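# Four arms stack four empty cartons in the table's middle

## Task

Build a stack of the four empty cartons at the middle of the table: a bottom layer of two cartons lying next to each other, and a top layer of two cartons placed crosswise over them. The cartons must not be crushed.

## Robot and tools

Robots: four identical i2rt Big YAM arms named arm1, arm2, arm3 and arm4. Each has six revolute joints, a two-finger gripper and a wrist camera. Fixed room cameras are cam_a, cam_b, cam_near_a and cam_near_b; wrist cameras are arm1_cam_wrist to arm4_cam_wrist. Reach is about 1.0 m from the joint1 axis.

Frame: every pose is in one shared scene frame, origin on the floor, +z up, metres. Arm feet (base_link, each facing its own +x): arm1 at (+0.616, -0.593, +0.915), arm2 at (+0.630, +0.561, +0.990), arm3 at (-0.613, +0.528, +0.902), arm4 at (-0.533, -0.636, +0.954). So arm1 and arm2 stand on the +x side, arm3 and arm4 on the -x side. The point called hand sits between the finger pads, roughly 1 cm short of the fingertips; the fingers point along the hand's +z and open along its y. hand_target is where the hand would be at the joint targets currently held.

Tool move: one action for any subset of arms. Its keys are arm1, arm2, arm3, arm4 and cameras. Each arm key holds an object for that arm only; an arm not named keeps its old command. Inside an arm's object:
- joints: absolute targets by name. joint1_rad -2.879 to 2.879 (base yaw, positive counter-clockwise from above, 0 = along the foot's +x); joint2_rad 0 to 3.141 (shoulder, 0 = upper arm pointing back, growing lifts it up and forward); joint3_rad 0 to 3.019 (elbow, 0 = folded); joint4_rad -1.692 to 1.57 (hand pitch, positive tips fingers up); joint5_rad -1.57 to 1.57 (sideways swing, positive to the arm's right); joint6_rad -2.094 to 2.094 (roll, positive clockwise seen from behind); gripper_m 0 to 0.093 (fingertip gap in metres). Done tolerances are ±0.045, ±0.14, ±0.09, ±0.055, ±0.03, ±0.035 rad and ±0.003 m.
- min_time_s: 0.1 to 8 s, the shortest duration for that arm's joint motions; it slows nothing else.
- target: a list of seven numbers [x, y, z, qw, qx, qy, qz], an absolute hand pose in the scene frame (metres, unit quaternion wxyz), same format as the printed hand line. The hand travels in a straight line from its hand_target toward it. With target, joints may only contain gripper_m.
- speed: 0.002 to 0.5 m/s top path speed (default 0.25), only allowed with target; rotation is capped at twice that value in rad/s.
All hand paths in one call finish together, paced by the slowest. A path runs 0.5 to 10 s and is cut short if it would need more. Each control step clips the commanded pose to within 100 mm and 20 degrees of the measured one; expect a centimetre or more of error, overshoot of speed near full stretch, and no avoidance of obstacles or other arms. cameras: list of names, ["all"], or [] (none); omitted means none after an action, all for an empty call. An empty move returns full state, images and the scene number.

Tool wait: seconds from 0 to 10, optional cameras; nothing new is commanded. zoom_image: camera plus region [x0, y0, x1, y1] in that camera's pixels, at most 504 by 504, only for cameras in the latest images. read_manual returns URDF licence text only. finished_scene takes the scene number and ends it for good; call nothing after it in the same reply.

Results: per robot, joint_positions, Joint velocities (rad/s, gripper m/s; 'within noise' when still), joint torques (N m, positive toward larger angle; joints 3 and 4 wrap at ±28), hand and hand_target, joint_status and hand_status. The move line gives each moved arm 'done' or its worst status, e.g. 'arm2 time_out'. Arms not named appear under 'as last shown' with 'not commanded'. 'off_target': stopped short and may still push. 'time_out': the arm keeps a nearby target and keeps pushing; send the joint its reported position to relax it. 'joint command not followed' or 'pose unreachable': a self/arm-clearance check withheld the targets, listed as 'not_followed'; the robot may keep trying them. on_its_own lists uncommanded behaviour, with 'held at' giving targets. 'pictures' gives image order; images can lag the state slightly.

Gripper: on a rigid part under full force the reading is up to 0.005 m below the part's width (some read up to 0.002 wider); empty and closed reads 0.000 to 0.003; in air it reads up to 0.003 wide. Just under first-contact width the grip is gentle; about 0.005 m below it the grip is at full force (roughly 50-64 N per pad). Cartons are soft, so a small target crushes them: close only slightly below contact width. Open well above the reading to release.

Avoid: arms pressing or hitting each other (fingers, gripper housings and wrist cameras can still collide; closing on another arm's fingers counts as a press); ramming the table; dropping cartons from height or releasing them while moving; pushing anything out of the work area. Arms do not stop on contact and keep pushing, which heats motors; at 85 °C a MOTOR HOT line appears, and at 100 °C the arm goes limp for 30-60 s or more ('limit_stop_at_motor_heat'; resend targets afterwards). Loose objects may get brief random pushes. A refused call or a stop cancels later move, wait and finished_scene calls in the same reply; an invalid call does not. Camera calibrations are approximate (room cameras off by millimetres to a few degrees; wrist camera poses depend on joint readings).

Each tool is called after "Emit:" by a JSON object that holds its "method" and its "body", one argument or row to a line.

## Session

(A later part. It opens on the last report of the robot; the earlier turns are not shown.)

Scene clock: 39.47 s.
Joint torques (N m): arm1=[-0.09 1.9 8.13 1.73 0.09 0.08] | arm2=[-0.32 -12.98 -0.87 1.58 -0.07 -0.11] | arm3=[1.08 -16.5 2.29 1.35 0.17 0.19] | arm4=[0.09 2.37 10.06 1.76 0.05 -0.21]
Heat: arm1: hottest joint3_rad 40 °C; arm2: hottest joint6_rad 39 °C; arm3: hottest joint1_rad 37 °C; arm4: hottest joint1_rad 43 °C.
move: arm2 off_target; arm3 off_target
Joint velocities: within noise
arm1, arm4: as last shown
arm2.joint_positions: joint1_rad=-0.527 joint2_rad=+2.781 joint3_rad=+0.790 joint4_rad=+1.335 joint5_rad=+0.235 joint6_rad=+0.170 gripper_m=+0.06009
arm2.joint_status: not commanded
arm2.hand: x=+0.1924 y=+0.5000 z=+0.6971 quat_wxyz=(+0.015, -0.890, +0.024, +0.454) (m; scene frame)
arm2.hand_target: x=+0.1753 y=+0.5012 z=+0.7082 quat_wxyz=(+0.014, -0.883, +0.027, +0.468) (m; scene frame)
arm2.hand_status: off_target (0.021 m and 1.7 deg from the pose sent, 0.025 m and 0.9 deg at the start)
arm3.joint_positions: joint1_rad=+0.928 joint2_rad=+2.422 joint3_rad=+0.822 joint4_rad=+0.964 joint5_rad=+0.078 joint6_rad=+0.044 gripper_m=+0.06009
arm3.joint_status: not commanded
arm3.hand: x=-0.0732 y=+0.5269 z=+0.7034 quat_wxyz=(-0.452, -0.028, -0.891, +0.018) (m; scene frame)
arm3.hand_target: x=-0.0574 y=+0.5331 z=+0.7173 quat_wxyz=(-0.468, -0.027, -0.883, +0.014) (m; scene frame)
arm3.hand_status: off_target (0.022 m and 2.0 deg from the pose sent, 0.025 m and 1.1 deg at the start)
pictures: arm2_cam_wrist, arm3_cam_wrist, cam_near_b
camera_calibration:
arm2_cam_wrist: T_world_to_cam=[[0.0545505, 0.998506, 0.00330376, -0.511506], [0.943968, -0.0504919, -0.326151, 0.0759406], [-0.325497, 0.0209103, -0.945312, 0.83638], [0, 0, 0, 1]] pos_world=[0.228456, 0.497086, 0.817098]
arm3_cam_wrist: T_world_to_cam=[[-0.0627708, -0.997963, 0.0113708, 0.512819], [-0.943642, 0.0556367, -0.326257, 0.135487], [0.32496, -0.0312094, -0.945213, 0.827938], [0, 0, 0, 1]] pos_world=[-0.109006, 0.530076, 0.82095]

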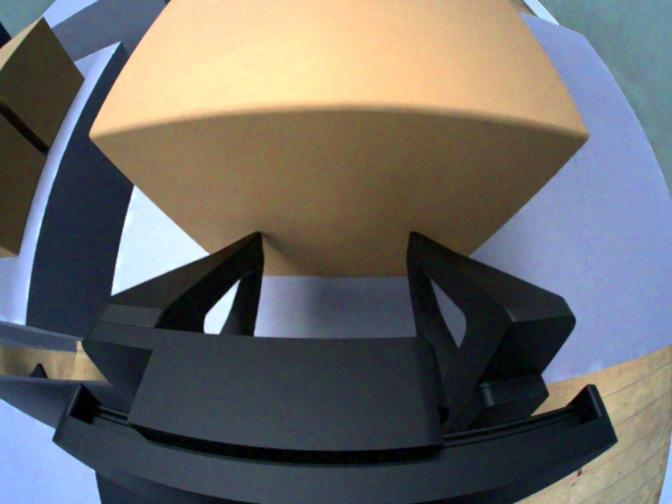

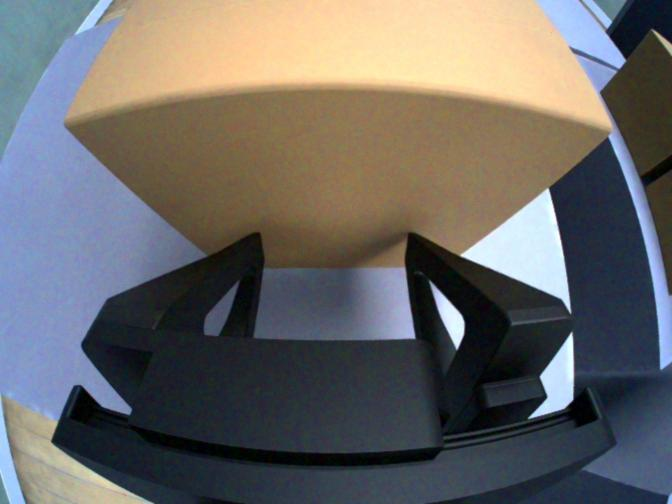

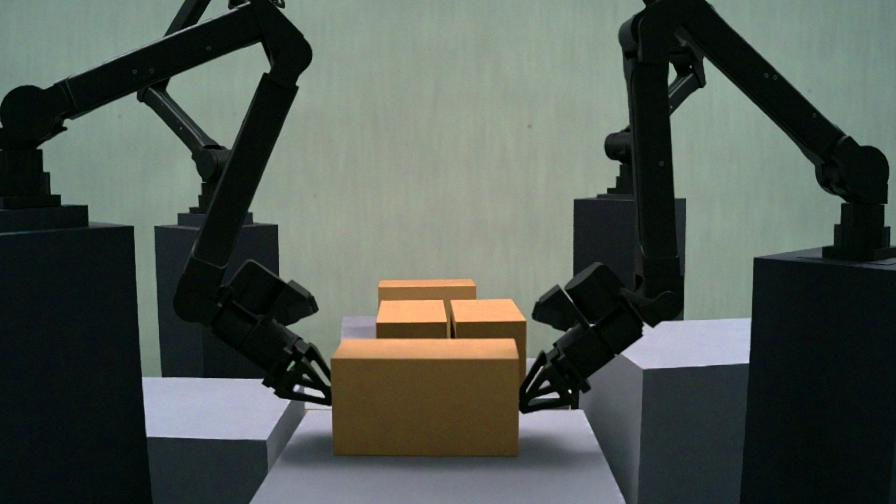

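Emit:
{"method": "move", "body": {
  "arm2": {"target":[0.16,0.501,0.712,0.014,-0.884,0.0265,0.468],"speed":0.05},
  "arm3": {"target":[-0.042,0.533,0.722,-0.468,-0.0265,-0.884,0.014],"speed":0.05},
  "cameras": []
}}

Emit:
{"method": "move", "body": {
  "arm2": {"target":[0.158,0.501,0.752,0.014,-0.884,0.0265,0.468],"speed":0.05},
  "arm3": {"target":[-0.04,0.533,0.762,-0.468,-0.0265,-0.884,0.014],"speed":0.05},
  "cameras": ["cam_near_b","arm2_cam_wrist","arm3_cam_wrist"]
}}

Scene clock: 41.23 s.
Joint torques (N m): arm1=[-0.15 1.79 8.16 1.73 0.08 0.08] | arm2=[-0.5 -13.51 0.49 1.87 -0.08 -0.19] | arm3=[1.08 -16.85 3.81 1.43 0.12 0.19] | arm4=[-0.09 2.08 10.07 1.78 0.05 -0.2]
Heat: arm1: hottest joint3_rad 40 °C; arm2: hottest joint6_rad 39 °C; arm3: hottest joint1_rad 37 °C; arm4: hottest joint1_rad 43 °C.
move: arm2 off_target; arm3 off_target
Joint velocities: within noise
arm1, arm4: as last shown
arm2.joint_positions: joint1_rad=-0.531 joint2_rad=+2.762 joint3_rad=+0.794 joint4_rad=+1.286 joint5_rad=+0.228 joint6_rad=+0.168 gripper_m=+0.06009
arm2.joint_status: not commanded
arm2.hand: x=+0.1901 y=+0.5001 z=+0.6954 quat_wxyz=(+0.016, -0.897, +0.022, +0.442) (m; scene frame)
arm2.hand_target: x=+0.1610 y=+0.5013 z=+0.7128 quat_wxyz=(+0.015, -0.883, +0.026, +0.468) (m; scene frame)
arm2.hand_status: off_target (0.034 m and 3.3 deg from the pose sent, 0.036 m and 1.7 deg at the start)
arm3.joint_positions: joint1_rad=+0.928 joint2_rad=+2.412 joint3_rad=+0.831 joint4_rad=+0.914 joint5_rad=+0.078 joint6_rad=+0.044 gripper_m=+0.06009
arm3.joint_status: not commanded
arm3.hand: x=-0.0721 y=+0.5270 z=+0.7009 quat_wxyz=(-0.439, -0.027, -0.898, +0.019) (m; scene frame)
arm3.hand_target: x=-0.0433 y=+0.5331 z=+0.7231 quat_wxyz=(-0.468, -0.027, -0.883, +0.014) (m; scene frame)
arm3.hand_status: off_target (0.037 m and 3.7 deg from the pose sent, 0.037 m and 2.0 deg at the start)
pictures: none
No camera images: "cameras" was empty.

Scene clock: 42.63 s.
Joint torques (N m): arm1=[-0.21 1.79 8.16 1.73 0.08 0.08] | arm2=[-0.67 -14.68 -0.02 2 -0.01 -0.19] | arm3=[1.03 -18.02 3.74 1.99 0.17 0.2] | arm4=[0.09 2.14 10.06 1.76 0.05 -0.2]
Heat: arm1: hottest joint3_rad 40 °C; arm2: hottest joint6_rad 38 °C; arm3: hottest joint1_rad 37 °C; arm4: hottest joint1_rad 43 °C.
move: arm2 off_target; arm3 off_target
Joint velocities: within noise
arm1.joint_positions: joint1_rad=+0.179 joint2_rad=+0.617 joint3_rad=+1.406 joint4_rad=-1.417 joint5_rad=+0.111 joint6_rad=+0.340 gripper_m=+0.09396
arm1.joint_status: not commanded
arm1.hand: x=+0.4488 y=-0.4458 z=+1.4458 quat_wxyz=(-0.114, +0.775, -0.438, -0.441) (m; scene frame)
arm1.hand_target: x=+0.4505 y=-0.4470 z=+1.4581 quat_wxyz=(-0.116, +0.769, -0.435, -0.454) (m; scene frame)
arm1.hand_status: not commanded
arm2.joint_positions: joint1_rad=-0.535 joint2_rad=+2.653 joint3_rad=+0.727 joint4_rad=+1.232 joint5_rad=+0.225 joint6_rad=+0.168 gripper_m=+0.06009
arm2.joint_status: not commanded
arm2.hand: x=+0.1872 y=+0.5010 z=+0.7280 quat_wxyz=(+0.017, -0.899, +0.023, +0.437) (m; scene frame)
arm2.hand_target: x=+0.1588 y=+0.5014 z=+0.7523 quat_wxyz=(+0.014, -0.883, +0.027, +0.468) (m; scene frame)
arm2.hand_status: off_target (0.038 m and 3.9 deg from the pose sent, 0.065 m and 3.3 deg at the start)
arm3.joint_positions: joint1_rad=+0.928 joint2_rad=+2.312 joint3_rad=+0.797 joint4_rad=+0.824 joint5_rad=+0.077 joint6_rad=+0.044 gripper_m=+0.06009
arm3.joint_status: not commanded
arm3.hand: x=-0.0726 y=+0.5272 z=+0.7282 quat_wxyz=(-0.428, -0.027, -0.903, +0.019) (m; scene frame)
arm3.hand_target: x=-0.0415 y=+0.5331 z=+0.7625 quat_wxyz=(-0.468, -0.027, -0.883, +0.014) (m; scene frame)
arm3.hand_status: off_target (0.047 m and 5.1 deg from the pose sent, 0.069 m and 3.7 deg at the start)
arm4.joint_positions: joint1_rad=-0.391 joint2_rad=+0.618 joint3_rad=+1.439 joint4_rad=-1.280 joint5_rad=-0.275 joint6_rad=+0.302 gripper_m=+0.09396
arm4.joint_status: not commanded
arm4.hand: x=-0.3703 y=-0.4693 z=+1.5318 quat_wxyz=(-0.420, +0.196, -0.821, -0.333) (m; scene frame)
arm4.hand_target: x=-0.3731 y=-0.4712 z=+1.5415 quat_wxyz=(-0.429, +0.196, -0.815, -0.337) (m; scene frame)
arm4.hand_status: not commanded
pictures: arm2_cam_wrist, arm3_cam_wrist, cam_near_b
camera_calibration:
arm2_cam_wrist: T_world_to_cam=[[0.0534361, 0.998524, 0.00971114, -0.51668], [0.955812, -0.0483302, -0.289978, 0.0614161], [-0.289081, 0.0247773, -0.956984, 0.863625], [0, 0, 0, 1]] pos_world=[0.218564, 0.497487, 0.849302]
arm3_cam_wrist: T_world_to_cam=[[-0.0605361, -0.998049, 0.0152791, 0.510209], [-0.960107, 0.0540346, -0.274363, 0.105904], [0.273002, -0.0312784, -0.961505, 0.859426], [0, 0, 0, 1]] pos_world=[-0.10206, 0.530373, 0.847603]

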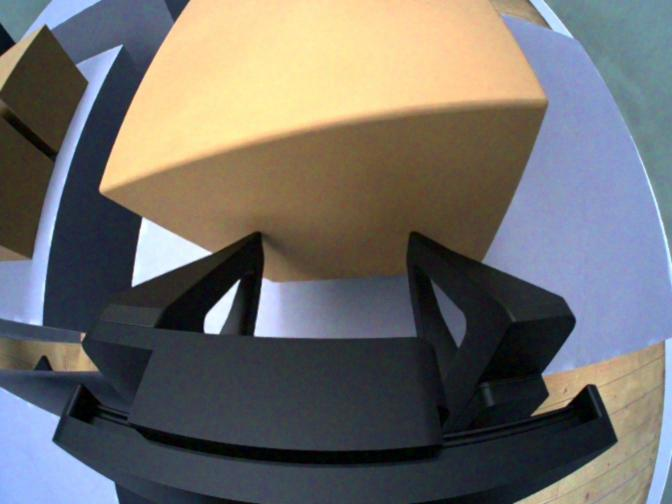

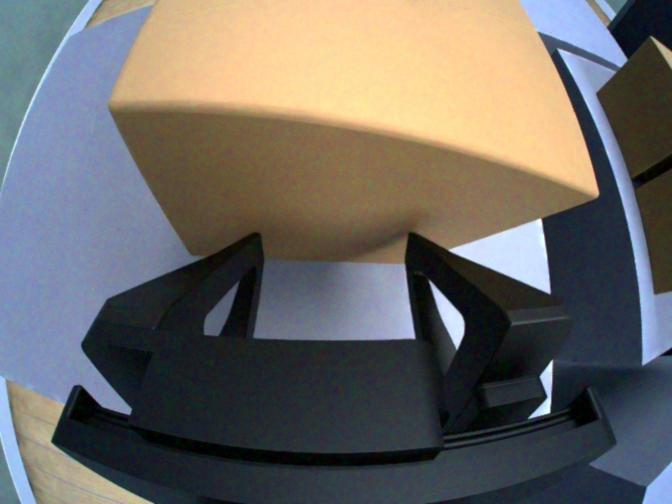

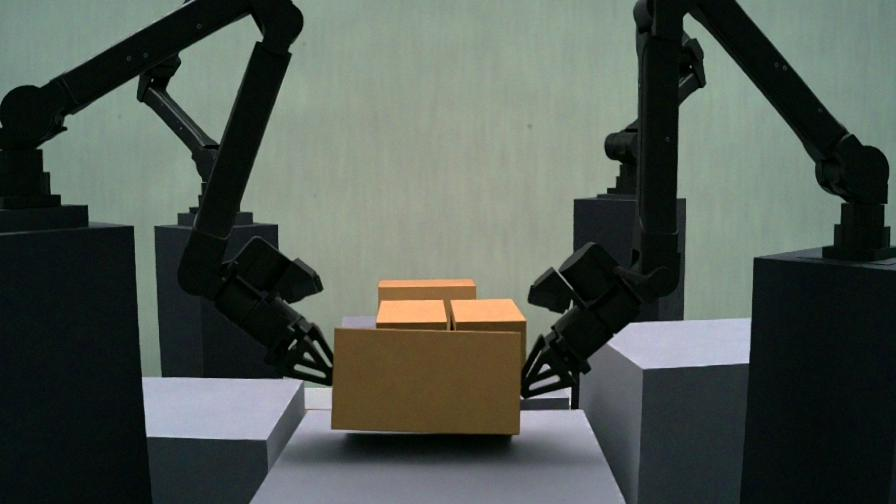

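Emit:
{"method": "move", "body": {
  "cameras": ["cam_near_b","cam_a","cam_b","cam_near_a"]
}}

Emit:
{"method": "zoom_image", "body": {
  "camera": "cam_near_b",
  "region": [280, 290, 570, 470]
}}

Emit:
{"method": "zoom_image", "body": {
  "camera": "cam_a",
  "region": [460, 180, 640, 300]
}}

Emit:
{"method": "zoom_image", "body": {
  "camera": "cam_b",
  "region": [350, 300, 510, 400]
}}

Scene clock: 45.33 s.
Joint torques (N m): arm1=[-0.26 1.85 8.14 1.72 0.09 0.08] | arm2=[-0.5 -13.63 -0.01 2.28 0.01 -0.15] | arm3=[1.08 -18.14 3.73 2 0.17 0.19] | arm4=[0.15 2.02 10.03 1.72 0.06 -0.2]
Heat: arm1: hottest joint3_rad 41 °C; arm2: hottest joint6_rad 38 °C; arm3: hottest joint1_rad 37 °C; arm4: hottest joint1_rad 43 °C.
Joint velocities: within noise
arm1.joint_positions: joint1_rad=+0.179 joint2_rad=+0.617 joint3_rad=+1.406 joint4_rad=-1.417 joint5_rad=+0.111 joint6_rad=+0.340 gripper_m=+0.09396
arm1.joint_status: not commanded
arm1.hand: x=+0.4488 y=-0.4458 z=+1.4458 quat_wxyz=(-0.114, +0.775, -0.438, -0.441) (m; scene frame)
arm1.hand_target: x=+0.4505 y=-0.4470 z=+1.4581 quat_wxyz=(-0.116, +0.769, -0.435, -0.454) (m; scene frame)
arm1.hand_status: not commanded
arm2.joint_positions: joint1_rad=-0.535 joint2_rad=+2.653 joint3_rad=+0.727 joint4_rad=+1.232 joint5_rad=+0.225 joint6_rad=+0.168 gripper_m=+0.06009
arm2.joint_status: not commanded
arm2.hand: x=+0.1872 y=+0.5010 z=+0.7280 quat_wxyz=(+0.017, -0.899, +0.023, +0.437) (m; scene frame)
arm2.hand_target: x=+0.1589 y=+0.5014 z=+0.7522 quat_wxyz=(+0.014, -0.883, +0.027, +0.468) (m; scene frame)
arm2.hand_status: off_target (0.038 m and 4.0 deg from the pose sent, 0.065 m and 3.3 deg at the start)
arm3.joint_positions: joint1_rad=+0.928 joint2_rad=+2.312 joint3_rad=+0.797 joint4_rad=+0.824 joint5_rad=+0.077 joint6_rad=+0.044 gripper_m=+0.06009
arm3.joint_status: not commanded
arm3.hand: x=-0.0725 y=+0.5272 z=+0.7284 quat_wxyz=(-0.428, -0.027, -0.903, +0.019) (m; scene frame)
arm3.hand_target: x=-0.0414 y=+0.5331 z=+0.7627 quat_wxyz=(-0.468, -0.027, -0.883, +0.014) (m; scene frame)
arm3.hand_status: off_target (0.047 m and 5.1 deg from the pose sent, 0.069 m and 3.7 deg at the start)
arm4.joint_positions: joint1_rad=-0.391 joint2_rad=+0.618 joint3_rad=+1.439 joint4_rad=-1.280 joint5_rad=-0.275 joint6_rad=+0.302 gripper_m=+0.09396
arm4.joint_status: not commanded
arm4.hand: x=-0.3703 y=-0.4693 z=+1.5318 quat_wxyz=(-0.420, +0.196, -0.821, -0.333) (m; scene frame)
arm4.hand_target: x=-0.3731 y=-0.4712 z=+1.5415 quat_wxyz=(-0.429, +0.196, -0.815, -0.337) (m; scene frame)
arm4.hand_status: not commanded
pictures: cam_a, cam_b, cam_near_a, cam_near_b

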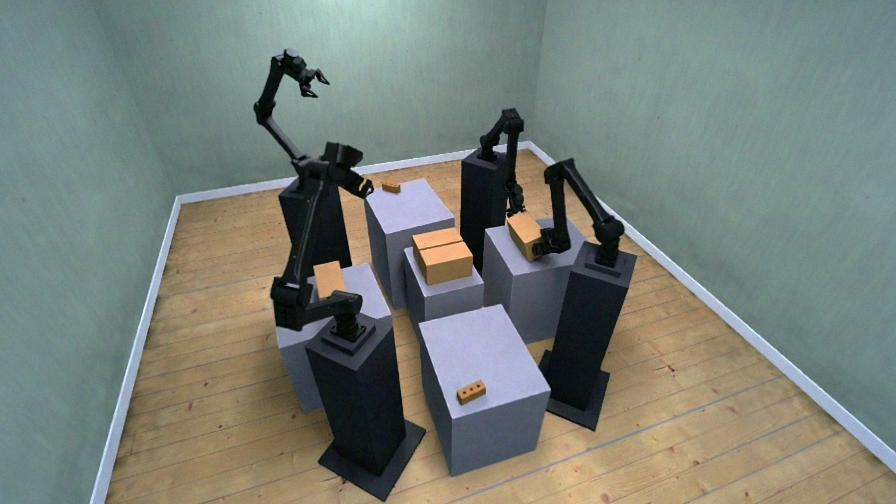

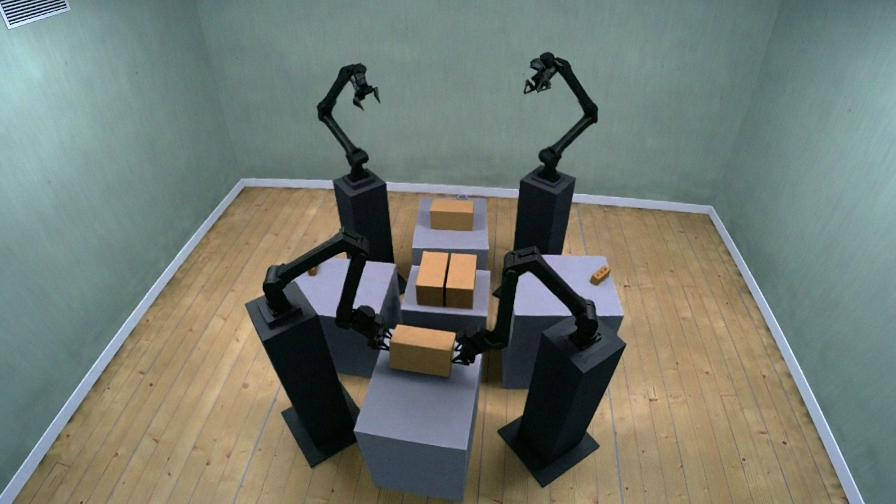

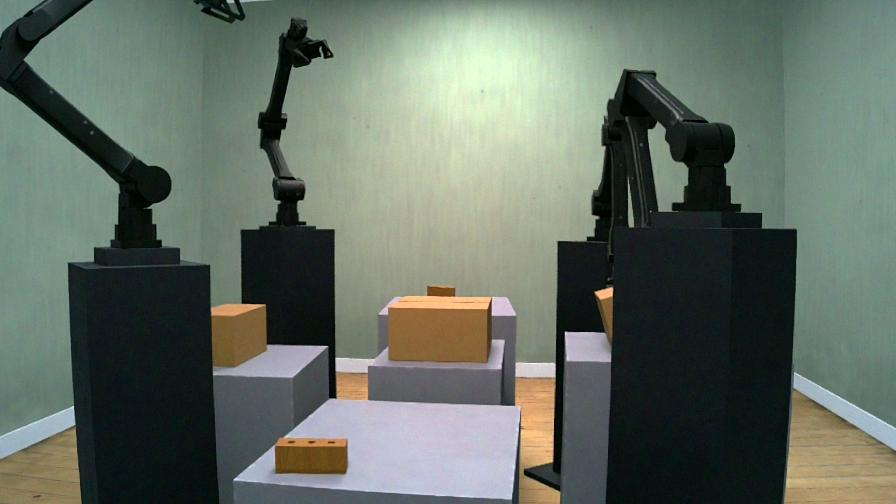

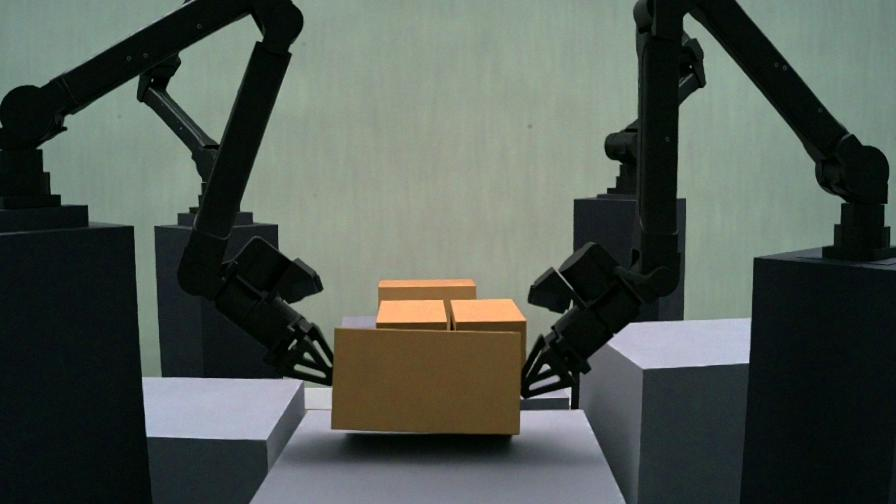

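Scaled by 1.738 from the camera's 896x504 image, which has a finer 1280x720 frame.

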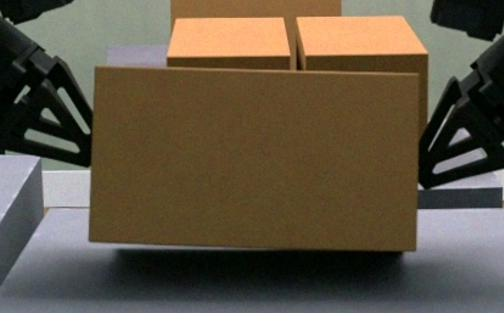

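Scaled by 2.800 from the camera's 896x504 image, which has a finer 1280x720 frame.

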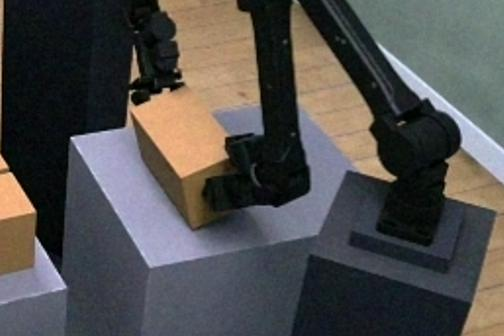

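Scaled by 3.150 from the camera's 896x504 image, which has a finer 1280x720 frame.

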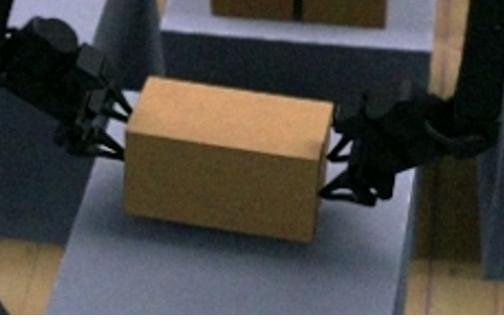

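Emit:
{"method": "move", "body": {
  "arm2": {"target":[0.16,0.501,0.708,0.014,-0.884,0.0265,0.468],"speed":0.04},
  "arm3": {"target":[-0.042,0.533,0.718,-0.468,-0.0265,-0.884,0.014],"speed":0.04},
  "cameras": ["cam_near_b"]
}}

Emit:
{"method": "move", "body": {
  "arm2": {"target":[0.18,0.501,0.698,0.014,-0.884,0.0265,0.468],"speed":0.04},
  "arm3": {"target":[-0.065,0.533,0.708,-0.468,-0.0265,-0.884,0.014],"speed":0.04},
  "cameras": ["cam_near_b","arm2_cam_wrist","arm3_cam_wrist"]
}}

Emit:
{"method": "zoom_image", "body": {
  "camera": "cam_near_b",
  "region": [280, 290, 570, 470]
}}

Scene clock: 50.90 s.
Joint torques (N m): arm1=[-0.21 1.9 8.16 1.73 0.09 0.08] | arm2=[0.21 -11.69 1.17 4 0.08 -0.13] | arm3=[1.03 -15.21 4.52 2.85 0.21 0.2] | arm4=[0.03 2.14 10.07 1.73 0.04 -0.21]
Heat: arm1: hottest joint3_rad 41 °C; arm2: hottest joint6_rad 38 °C; arm3: hottest joint1_rad 37 °C; arm4: hottest joint1_rad 43 °C.
move: arm2 off_target; arm3 off_target
Joint velocities: within noise
arm1, arm4: as last shown
arm2.joint_positions: joint1_rad=-0.536 joint2_rad=+2.742 joint3_rad=+0.798 joint4_rad=+1.242 joint5_rad=+0.225 joint6_rad=+0.168 gripper_m=+0.06009
arm2.joint_status: not commanded
arm2.hand: x=+0.1855 y=+0.5010 z=+0.6961 quat_wxyz=(+0.018, -0.900, +0.023, +0.434) (m; scene frame)
arm2.hand_target: x=+0.1607 y=+0.5013 z=+0.7089 quat_wxyz=(+0.014, -0.883, +0.027, +0.468) (m; scene frame)
arm2.hand_status: off_target (0.028 m and 4.4 deg from the pose sent, 0.034 m and 4.0 deg at the start)
arm3.joint_positions: joint1_rad=+0.928 joint2_rad=+2.398 joint3_rad=+0.825 joint4_rad=+0.886 joint5_rad=+0.076 joint6_rad=+0.044 gripper_m=+0.06009
arm3.joint_status: not commanded
arm3.hand: x=-0.0751 y=+0.5276 z=+0.7014 quat_wxyz=(-0.430, -0.026, -0.902, +0.018) (m; scene frame)
arm3.hand_target: x=-0.0437 y=+0.5331 z=+0.7196 quat_wxyz=(-0.468, -0.027, -0.883, +0.014) (m; scene frame)
arm3.hand_status: off_target (0.037 m and 4.9 deg from the pose sent, 0.033 m and 5.1 deg at the start)
pictures: cam_near_b

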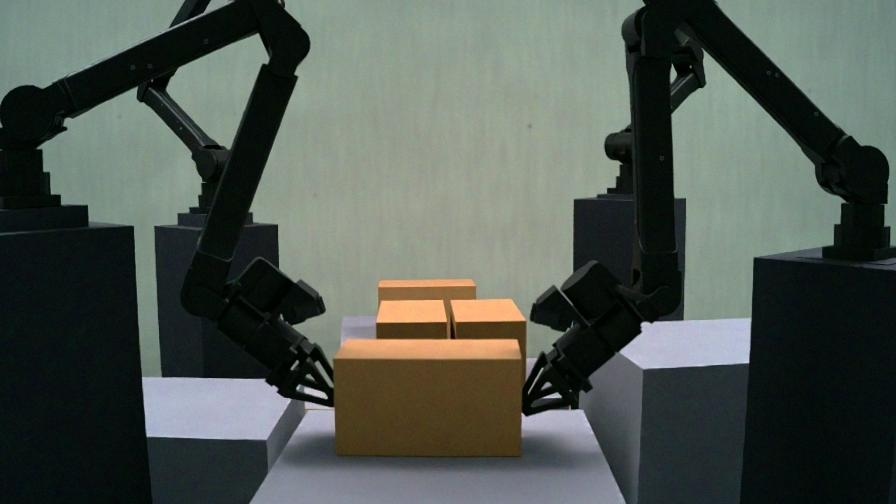

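Scene clock: 52.07 s.
Joint torques (N m): arm1=[-0.15 1.79 8.14 1.72 0.09 0.08] | arm2=[0.97 -10.64 -0.36 3.34 0.31 -0.08] | arm3=[1.03 -14.68 1.63 2.55 0.27 0.2] | arm4=[-0.03 2.32 10.06 1.73 0.06 -0.21]
Heat: arm1: hottest joint3_rad 41 °C; arm2: hottest joint6_rad 38 °C; arm3: hottest joint1_rad 37 °C; arm4: hottest joint1_rad 43 °C.
move: arm2 off_target; arm3 off_target
Joint velocities: within noise
arm1, arm4: as last shown
arm2.joint_positions: joint1_rad=-0.536 joint2_rad=+2.779 joint3_rad=+0.798 joint4_rad=+1.317 joint5_rad=+0.229 joint6_rad=+0.168 gripper_m=+0.06009
arm2.joint_status: not commanded
arm2.hand: x=+0.1898 y=+0.5026 z=+0.6947 quat_wxyz=(+0.015, -0.892, +0.026, +0.451) (m; scene frame)
arm2.hand_target: x=+0.1801 y=+0.5011 z=+0.6982 quat_wxyz=(+0.014, -0.883, +0.027, +0.468) (m; scene frame)
arm2.hand_status: off_target (0.010 m and 2.2 deg from the pose sent, 0.006 m and 4.4 deg at the start)
arm3.joint_positions: joint1_rad=+0.928 joint2_rad=+2.428 joint3_rad=+0.823 joint4_rad=+0.965 joint5_rad=+0.076 joint6_rad=+0.044 gripper_m=+0.06009
arm3.joint_status: not commanded
arm3.hand: x=-0.0747 y=+0.5276 z=+0.7005 quat_wxyz=(-0.450, -0.027, -0.892, +0.017) (m; scene frame)
arm3.hand_target: x=-0.0652 y=+0.5330 z=+0.7082 quat_wxyz=(-0.467, -0.027, -0.883, +0.014) (m; scene frame)
arm3.hand_status: off_target (0.013 m and 2.3 deg from the pose sent, 0.013 m and 4.9 deg at the start)
pictures: arm2_cam_wrist, arm3_cam_wrist, cam_near_b
camera_calibration:
arm2_cam_wrist: T_world_to_cam=[[0.0573332, 0.998348, 0.00370935, -0.51467], [0.946546, -0.0531762, -0.318157, 0.0731211], [-0.317434, 0.021752, -0.948031, 0.833123], [0, 0, 0, 1]] pos_world=[0.224757, 0.499586, 0.814999]
arm3_cam_wrist: T_world_to_cam=[[-0.0603938, -0.998118, 0.0106137, 0.514249], [-0.945252, 0.0537722, -0.321879, 0.130853], [0.320703, -0.0294721, -0.946721, 0.825579], [0, 0, 0, 1]] pos_world=[-0.110019, 0.530577, 0.818254]

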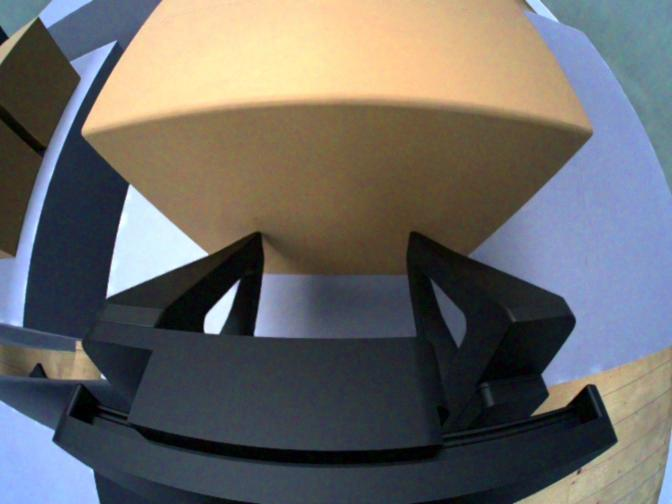

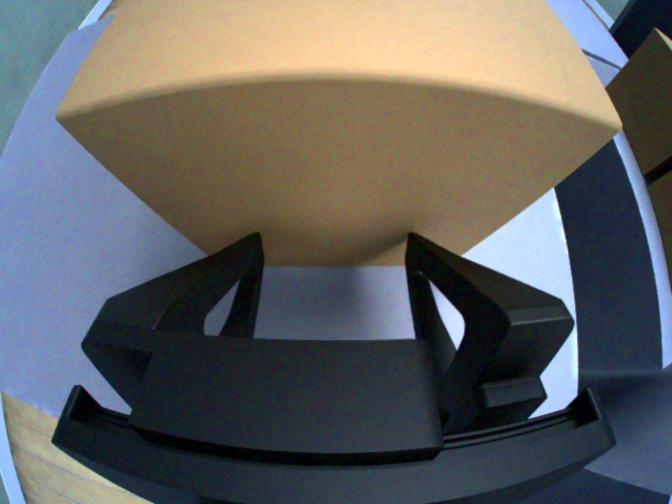

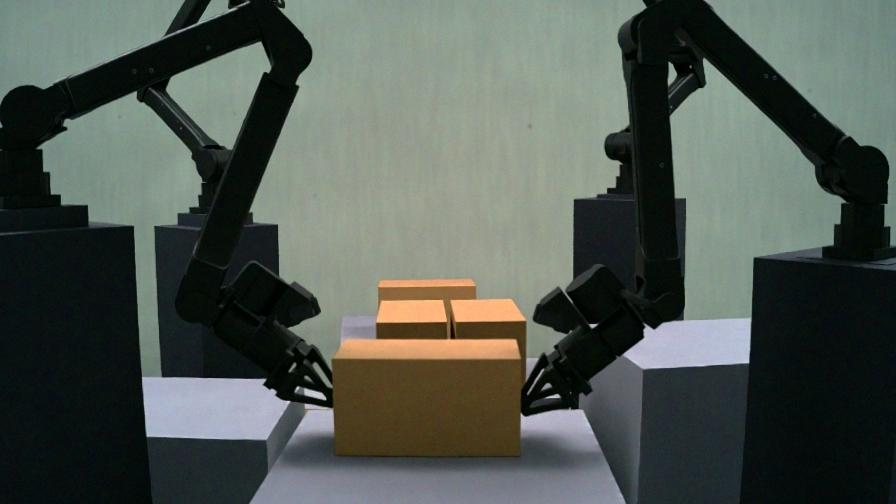

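Scaled by 1.738 from the camera's 896x504 image, which has a finer 1280x720 frame.

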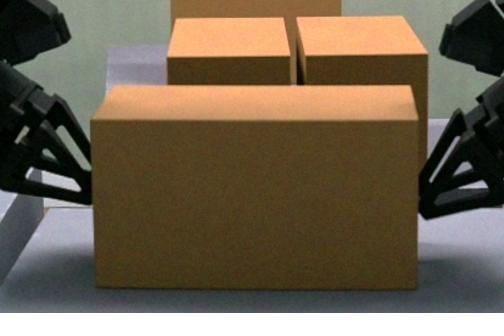

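Emit:
{"method": "move", "body": {
  "arm2": {"target":[0.215,0.501,0.705,0.014,-0.884,0.0265,0.468],"speed":0.08},
  "arm3": {"target":[-0.105,0.533,0.712,-0.468,-0.0265,-0.884,0.014],"speed":0.08}
}}

Emit:
{"method": "move", "body": {
  "arm2": {"target":[0.212,0.500,0.735,0.014,-0.884,0.0265,0.468],"speed":0.08,"joints":{"gripper_m":0.085}},
  "arm3": {"target":[-0.105,0.532,0.738,-0.468,-0.0265,-0.884,0.014],"speed":0.08,"joints":{"gripper_m":0.085}},
  "cameras": ["cam_near_b","arm2_cam_wrist","arm3_cam_wrist"]
}}

Emit:
{"method": "zoom_image", "body": {
  "camera": "cam_near_b",
  "region": [280, 290, 570, 470]
}}

Scene clock: 54.50 s.
Joint torques (N m): arm1=[-0.15 1.9 8.13 1.73 0.09 0.08] | arm2=[1.67 -9.47 -4 3.19 0.34 0.1] | arm3=[1.2 -14.15 -0.02 2.22 0.28 0.21] | arm4=[0.03 2.43 10 1.77 0.06 -0.2]
Heat: arm1: hottest joint3_rad 41 °C; arm2: hottest joint6_rad 38 °C; arm3: hottest joint1_rad 37 °C; arm4: hottest joint1_rad 43 °C.
move: arm2 off_target; arm3 done
Joint velocities: within noise
arm1, arm4: as last shown
arm2.joint_positions: joint1_rad=-0.520 joint2_rad=+2.799 joint3_rad=+0.757 joint4_rad=+1.422 joint5_rad=+0.251 joint6_rad=+0.170 gripper_m=+0.06009
arm2.joint_status: not commanded
arm2.hand: x=+0.2037 y=+0.5023 z=+0.7061 quat_wxyz=(+0.016, -0.882, +0.027, +0.471) (m; scene frame)
arm2.hand_target: x=+0.2147 y=+0.5012 z=+0.7051 quat_wxyz=(+0.014, -0.883, +0.027, +0.468) (m; scene frame)
arm2.hand_status: off_target (0.011 m and 0.5 deg from the pose sent, 0.027 m and 2.2 deg at the start)
arm3.joint_positions: joint1_rad=+0.931 joint2_rad=+2.428 joint3_rad=+0.731 joint4_rad=+1.079 joint5_rad=+0.079 joint6_rad=+0.044 gripper_m=+0.06009
arm3.joint_status: not commanded
arm3.hand: x=-0.1062 y=+0.5276 z=+0.7078 quat_wxyz=(-0.460, -0.027, -0.887, +0.017) (m; scene frame)
arm3.hand_target: x=-0.1050 y=+0.5329 z=+0.7120 quat_wxyz=(-0.468, -0.027, -0.883, +0.014) (m; scene frame)
arm3.hand_status: done (0.007 m and 1.0 deg from the pose sent, 0.033 m and 2.3 deg at the start)
pictures: none

Scene clock: 55.80 s.
Joint torques (N m): arm1=[-0.15 1.9 8.14 1.73 0.09 0.08] | arm2=[1.67 -11.58 -4.18 1.48 0.32 0.1] | arm3=[1.03 -14.86 0.28 1.28 0.2 0.19] | arm4=[-0.03 2.37 10.02 1.76 0.05 -0.2]
Heat: arm1: hottest joint3_rad 41 °C; arm2: hottest joint6_rad 38 °C; arm3: hottest joint1_rad 37 °C; arm4: hottest joint1_rad 43 °C.
move: arm2 done; arm3 done
Joint velocities: within noise
arm1, arm4: as last shown
arm2.joint_positions: joint1_rad=-0.519 joint2_rad=+2.736 joint3_rad=+0.696 joint4_rad=+1.422 joint5_rad=+0.251 joint6_rad=+0.170 gripper_m=+0.08491
arm2.joint_status: all done
arm2.hand: x=+0.2079 y=+0.5032 z=+0.7296 quat_wxyz=(+0.016, -0.881, +0.027, +0.471) (m; scene frame)
arm2.hand_target: x=+0.2119 y=+0.5000 z=+0.7349 quat_wxyz=(+0.014, -0.883, +0.026, +0.468) (m; scene frame)
arm2.hand_status: done (0.007 m and 0.5 deg from the pose sent, 0.030 m and 0.4 deg at the start)
arm3.joint_positions: joint1_rad=+0.931 joint2_rad=+2.353 joint3_rad=+0.693 joint4_rad=+1.055 joint5_rad=+0.079 joint6_rad=+0.044 gripper_m=+0.08491
arm3.joint_status: all done
arm3.hand: x=-0.1059 y=+0.5275 z=+0.7335 quat_wxyz=(-0.467, -0.028, -0.884, +0.017) (m; scene frame)
arm3.hand_target: x=-0.1050 y=+0.5319 z=+0.7380 quat_wxyz=(-0.468, -0.026, -0.883, +0.014) (m; scene frame)
arm3.hand_status: done (0.006 m and 0.4 deg from the pose sent, 0.031 m and 1.0 deg at the start)
pictures: arm2_cam_wrist, arm3_cam_wrist, cam_near_b
camera_calibration:
arm2_cam_wrist: T_world_to_cam=[[0.0599964, 0.998197, 0.00155609, -0.51531], [0.930405, -0.055357, -0.362328, 0.10381], [-0.361588, 0.0231862, -0.93205, 0.868706], [0, 0, 0, 1]] pos_world=[0.248446, 0.499986, 0.848092]
arm3_cam_wrist: T_world_to_cam=[[-0.0611835, -0.998091, 0.00844861, 0.513381], [-0.932802, 0.0541653, -0.356296, 0.138319], [0.355158, -0.0296803, -0.934335, 0.861444], [0, 0, 0, 1]] pos_world=[-0.145514, 0.530477, 0.849822]

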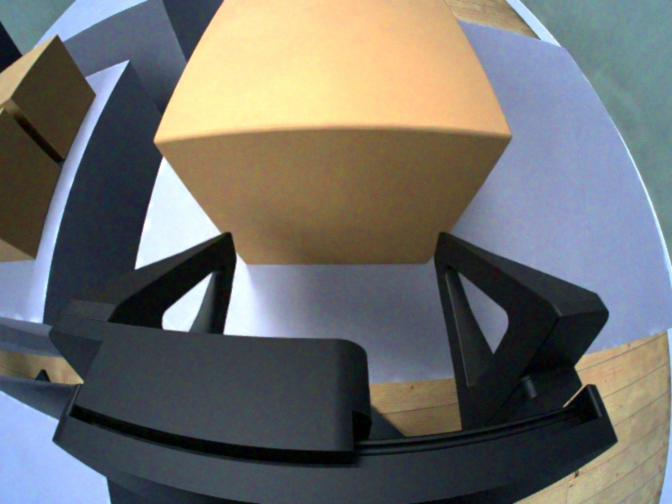

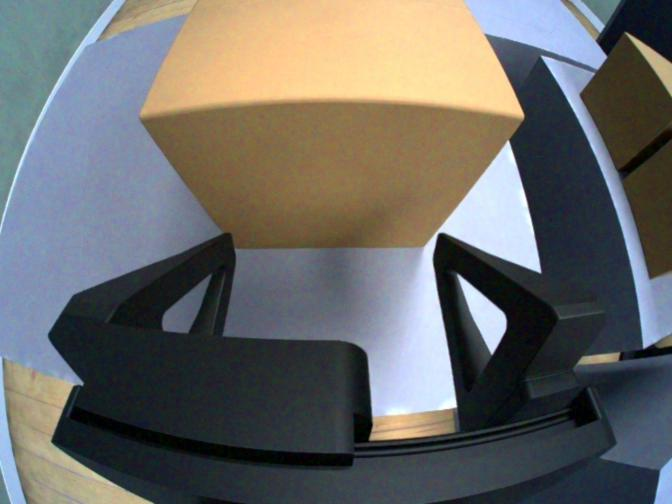

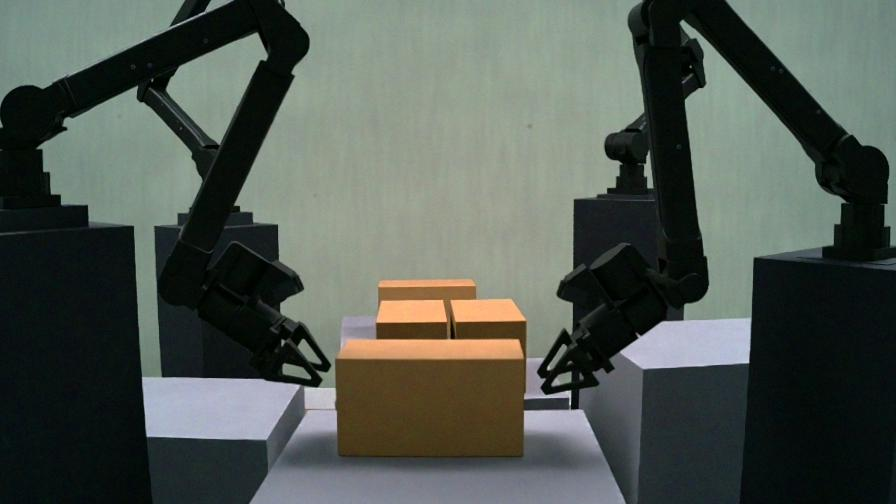

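Scaled by 1.738 from the camera's 896x504 image, which has a finer 1280x720 frame.

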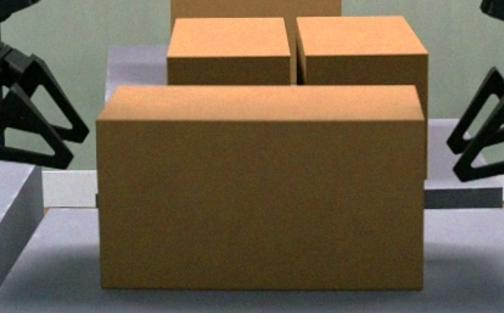

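Emit:
{"method": "move", "body": {
  "arm2": {"target":[0.185,0.500,0.738,0.014,-0.884,0.0265,0.468],"speed":0.06},
  "arm3": {"target":[-0.062,0.532,0.745,-0.468,-0.0265,-0.884,0.014],"speed":0.06}
}}

Emit:
{"method": "move", "body": {
  "arm2": {"target":[0.15,0.500,0.746,0.014,-0.884,0.0265,0.468],"speed":0.06},
  "arm3": {"target":[-0.025,0.532,0.752,-0.468,-0.0265,-0.884,0.014],"speed":0.06},
  "cameras": ["cam_near_b","arm2_cam_wrist","arm3_cam_wrist"]
}}

Emit:
{"method": "zoom_image", "body": {
  "camera": "cam_near_b",
  "region": [280, 290, 570, 470]
}}

Scene clock: 58.00 s.
Joint torques (N m): arm1=[-0.09 1.9 8.14 1.73 0.09 0.09] | arm2=[0.26 -12.75 -1.4 1.4 -0.03 -0.05] | arm3=[0.73 -15.91 2.41 1.22 0.06 0.17] | arm4=[0.15 2.43 10 1.74 0.05 -0.21]
Heat: arm1: hottest joint3_rad 41 °C; arm2: hottest joint6_rad 38 °C; arm3: hottest joint1_rad 37 °C; arm4: hottest joint1_rad 43 °C.
move: arm2 off_target; arm3 off_target
Joint velocities: within noise
arm1, arm4: as last shown
arm2.joint_positions: joint1_rad=-0.520 joint2_rad=+2.695 joint3_rad=+0.713 joint4_rad=+1.340 joint5_rad=+0.243 joint6_rad=+0.170 gripper_m=+0.08491
arm2.joint_status: not commanded
arm2.hand: x=+0.1955 y=+0.4990 z=+0.7308 quat_wxyz=(+0.015, -0.887, +0.024, +0.461) (m; scene frame)
arm2.hand_target: x=+0.1852 y=+0.5002 z=+0.7381 quat_wxyz=(+0.014, -0.883, +0.027, +0.468) (m; scene frame)
arm2.hand_status: off_target (0.013 m and 1.0 deg from the pose sent, 0.025 m and 0.5 deg at the start)
arm3.joint_positions: joint1_rad=+0.931 joint2_rad=+2.332 joint3_rad=+0.776 joint4_rad=+0.928 joint5_rad=+0.079 joint6_rad=+0.044 gripper_m=+0.08491
arm3.joint_status: not commanded
arm3.hand: x=-0.0745 y=+0.5283 z=+0.7337 quat_wxyz=(-0.456, -0.027, -0.889, +0.017) (m; scene frame)
arm3.hand_target: x=-0.0622 y=+0.5320 z=+0.7451 quat_wxyz=(-0.468, -0.026, -0.883, +0.014) (m; scene frame)
arm3.hand_status: off_target (0.017 m and 1.6 deg from the pose sent, 0.046 m and 0.4 deg at the start)
pictures: none

Scene clock: 59.23 s.
Joint torques (N m): arm1=[-0.15 1.85 8.13 1.73 0.09 0.08] | arm2=[-0.79 -13.92 2.44 1.83 -0.09 -0.19] | arm3=[0.56 -17.03 5.97 1.65 0.11 0.16] | arm4=[0.26 2.32 10.07 1.73 0.05 -0.22]
Heat: arm1: hottest joint3_rad 42 °C; arm2: hottest joint6_rad 38 °C; arm3: hottest joint1_rad 37 °C; arm4: hottest joint1_rad 43 °C.
move: arm2 off_target; arm3 off_target
Joint velocities: within noise
arm1, arm4: as last shown
arm2.joint_positions: joint1_rad=-0.532 joint2_rad=+2.650 joint3_rad=+0.723 joint4_rad=+1.223 joint5_rad=+0.227 joint6_rad=+0.169 gripper_m=+0.08491
arm2.joint_status: not commanded
arm2.hand: x=+0.1898 y=+0.5006 z=+0.7273 quat_wxyz=(+0.018, -0.901, +0.022, +0.433) (m; scene frame)
arm2.hand_target: x=+0.1515 y=+0.5006 z=+0.7478 quat_wxyz=(+0.015, -0.883, +0.026, +0.468) (m; scene frame)
arm2.hand_status: off_target (0.044 m and 4.5 deg from the pose sent, 0.048 m and 1.0 deg at the start)
arm3.joint_positions: joint1_rad=+0.931 joint2_rad=+2.326 joint3_rad=+0.812 joint4_rad=+0.815 joint5_rad=+0.076 joint6_rad=+0.044 gripper_m=+0.08491
arm3.joint_status: not commanded
arm3.hand: x=-0.0706 y=+0.5290 z=+0.7225 quat_wxyz=(-0.424, -0.025, -0.905, +0.018) (m; scene frame)
arm3.hand_target: x=-0.0280 y=+0.5320 z=+0.7547 quat_wxyz=(-0.468, -0.026, -0.883, +0.014) (m; scene frame)
arm3.hand_status: off_target (0.054 m and 5.6 deg from the pose sent, 0.053 m and 1.6 deg at the start)
pictures: arm2_cam_wrist, arm3_cam_wrist, cam_near_b
camera_calibration:
arm2_cam_wrist: T_world_to_cam=[[0.0527011, 0.998523, 0.013221, -0.518869], [0.958717, -0.0468866, -0.28047, 0.0504707], [-0.279436, 0.0274562, -0.959772, 0.862483], [0, 0, 0, 1]] pos_world=[0.219967, 0.496788, 0.848802]
arm3_cam_wrist: T_world_to_cam=[[-0.0569621, -0.998273, 0.0143695, 0.513215], [-0.962437, 0.051079, -0.266656, 0.102122], [0.265461, -0.029019, -0.963685, 0.853241], [0, 0, 0, 1]] pos_world=[-0.0989824, 0.531873, 0.842112]

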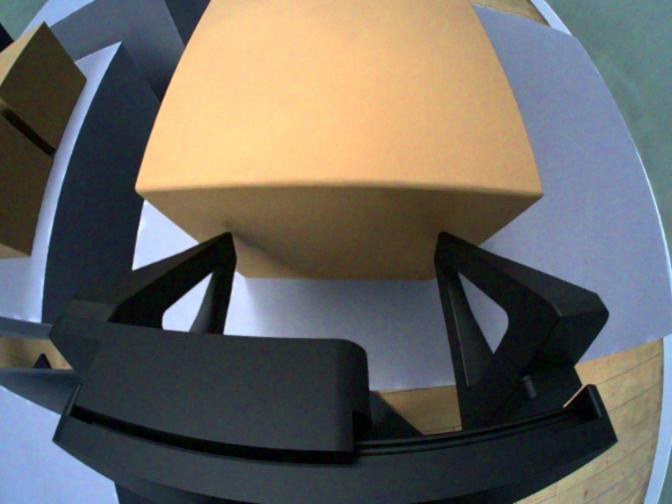

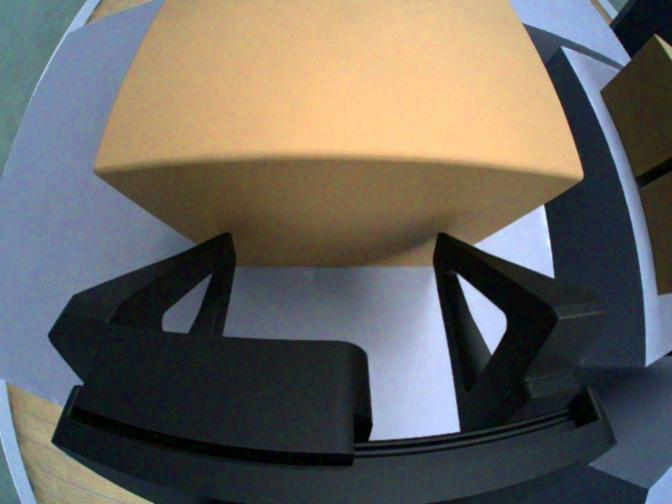

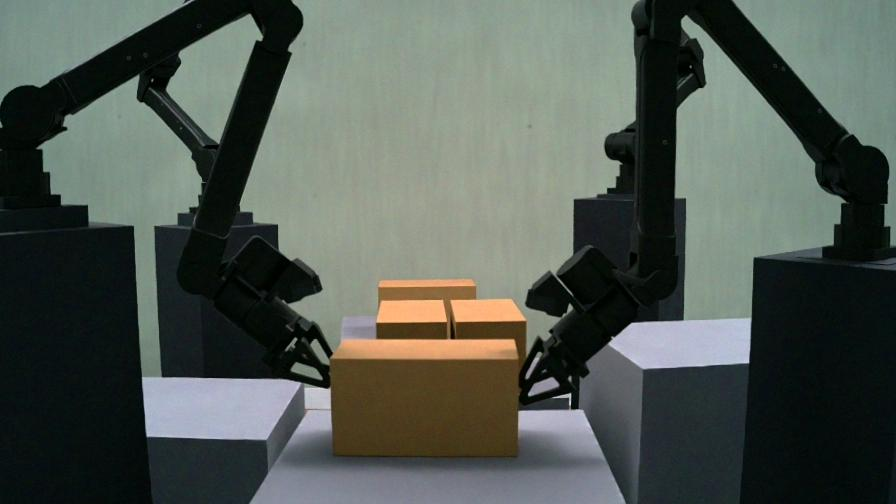

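Scaled by 1.738 from the camera's 896x504 image, which has a finer 1280x720 frame.

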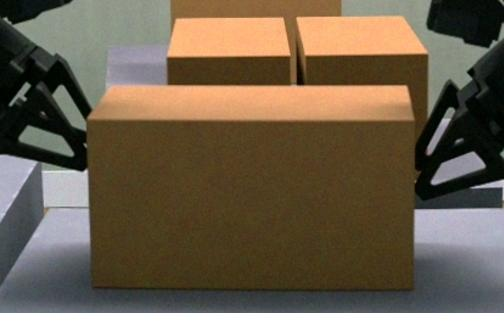

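Emit:
{"method": "move", "body": {
  "arm2": {"target":[0.15,0.500,0.796,0.014,-0.884,0.0265,0.468],"speed":0.05},
  "arm3": {"target":[-0.025,0.532,0.812,-0.468,-0.0265,-0.884,0.014],"speed":0.05},
  "cameras": ["cam_near_b","arm2_cam_wrist","arm3_cam_wrist"]
}}

Emit:
{"method": "zoom_image", "body": {
  "camera": "cam_near_b",
  "region": [280, 290, 570, 470]
}}

Scene clock: 61.50 s.
Joint torques (N m): arm1=[-0.15 1.85 8.16 1.72 0.09 0.08] | arm2=[0.26 -14.56 1.61 2.48 -0.09 -0.23] | arm3=[0.62 -18.49 5.86 2.32 0.14 0.2] | arm4=[0.09 2.2 10.04 1.73 0.05 -0.21]
Heat: arm1: hottest joint3_rad 42 °C; arm2: hottest joint6_rad 38 °C; arm3: hottest joint1_rad 37 °C; arm4: hottest joint1_rad 43 °C.
move: arm2 off_target; arm3 off_target
Joint velocities: within noise
arm1, arm4: as last shown
arm2.joint_positions: joint1_rad=-0.539 joint2_rad=+2.510 joint3_rad=+0.651 joint4_rad=+1.138 joint5_rad=+0.227 joint6_rad=+0.169 gripper_m=+0.08491
arm2.joint_status: not commanded
arm2.hand: x=+0.1877 y=+0.5031 z=+0.7660 quat_wxyz=(+0.021, -0.904, +0.024, +0.426) (m; scene frame)
arm2.hand_target: x=+0.1516 y=+0.5006 z=+0.7967 quat_wxyz=(+0.015, -0.883, +0.027, +0.468) (m; scene frame)
arm2.hand_status: off_target (0.048 m and 5.5 deg from the pose sent, 0.079 m and 4.6 deg at the start)
arm3.joint_positions: joint1_rad=+0.931 joint2_rad=+2.176 joint3_rad=+0.774 joint4_rad=+0.673 joint5_rad=+0.075 joint6_rad=+0.041 gripper_m=+0.08491
arm3.joint_status: not commanded
arm3.hand: x=-0.0705 y=+0.5289 z=+0.7654 quat_wxyz=(-0.411, -0.023, -0.911, +0.019) (m; scene frame)
arm3.hand_target: x=-0.0282 y=+0.5319 z=+0.8135 quat_wxyz=(-0.468, -0.026, -0.883, +0.014) (m; scene frame)
arm3.hand_status: off_target (0.065 m and 7.3 deg from the pose sent, 0.101 m and 5.6 deg at the start)
pictures: arm2_cam_wrist, arm3_cam_wrist, cam_near_b
camera_calibration:
arm2_cam_wrist: T_world_to_cam=[[0.0590331, 0.998104, 0.0174345, -0.526067], [0.962769, -0.0523106, -0.265216, 0.0537752], [-0.263801, 0.0324419, -0.964031, 0.896827], [0, 0, 0, 1]] pos_world=[0.215867, 0.498788, 0.888003]
arm3_cam_wrist: T_world_to_cam=[[-0.054058, -0.99836, 0.0188599, 0.509329], [-0.970101, 0.0480338, -0.2379, 0.092648], [0.236604, -0.0311564, -0.971106, 0.899294], [0, 0, 0, 1]] pos_world=[-0.0953655, 0.532062, 0.885745]

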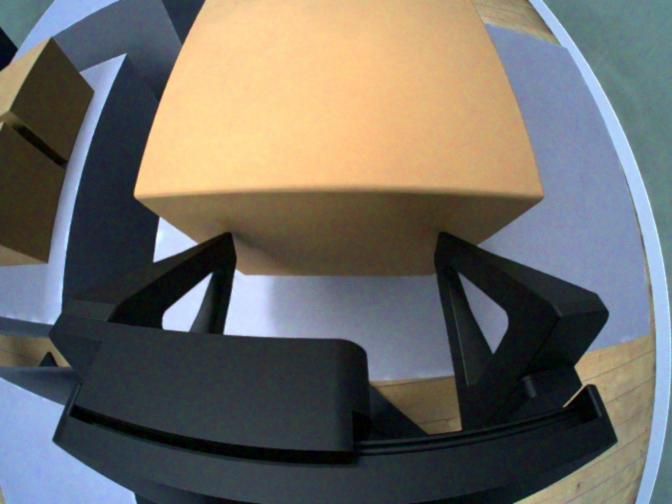

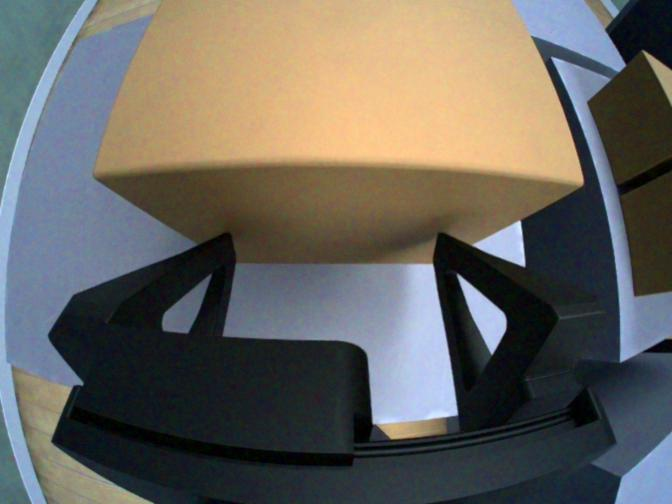

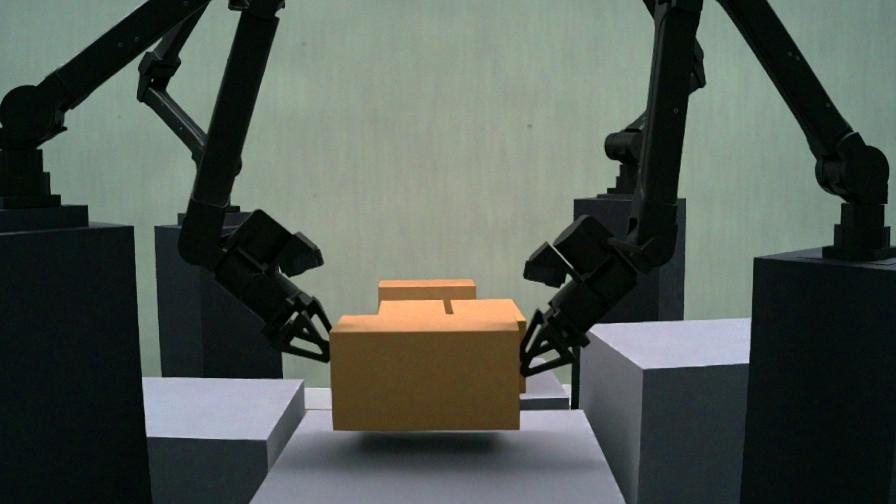

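Scaled by 1.738 from the camera's 896x504 image, which has a finer 1280x720 frame.

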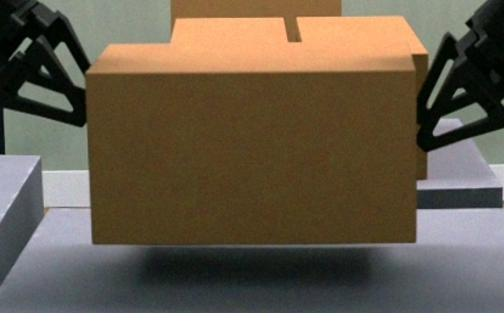

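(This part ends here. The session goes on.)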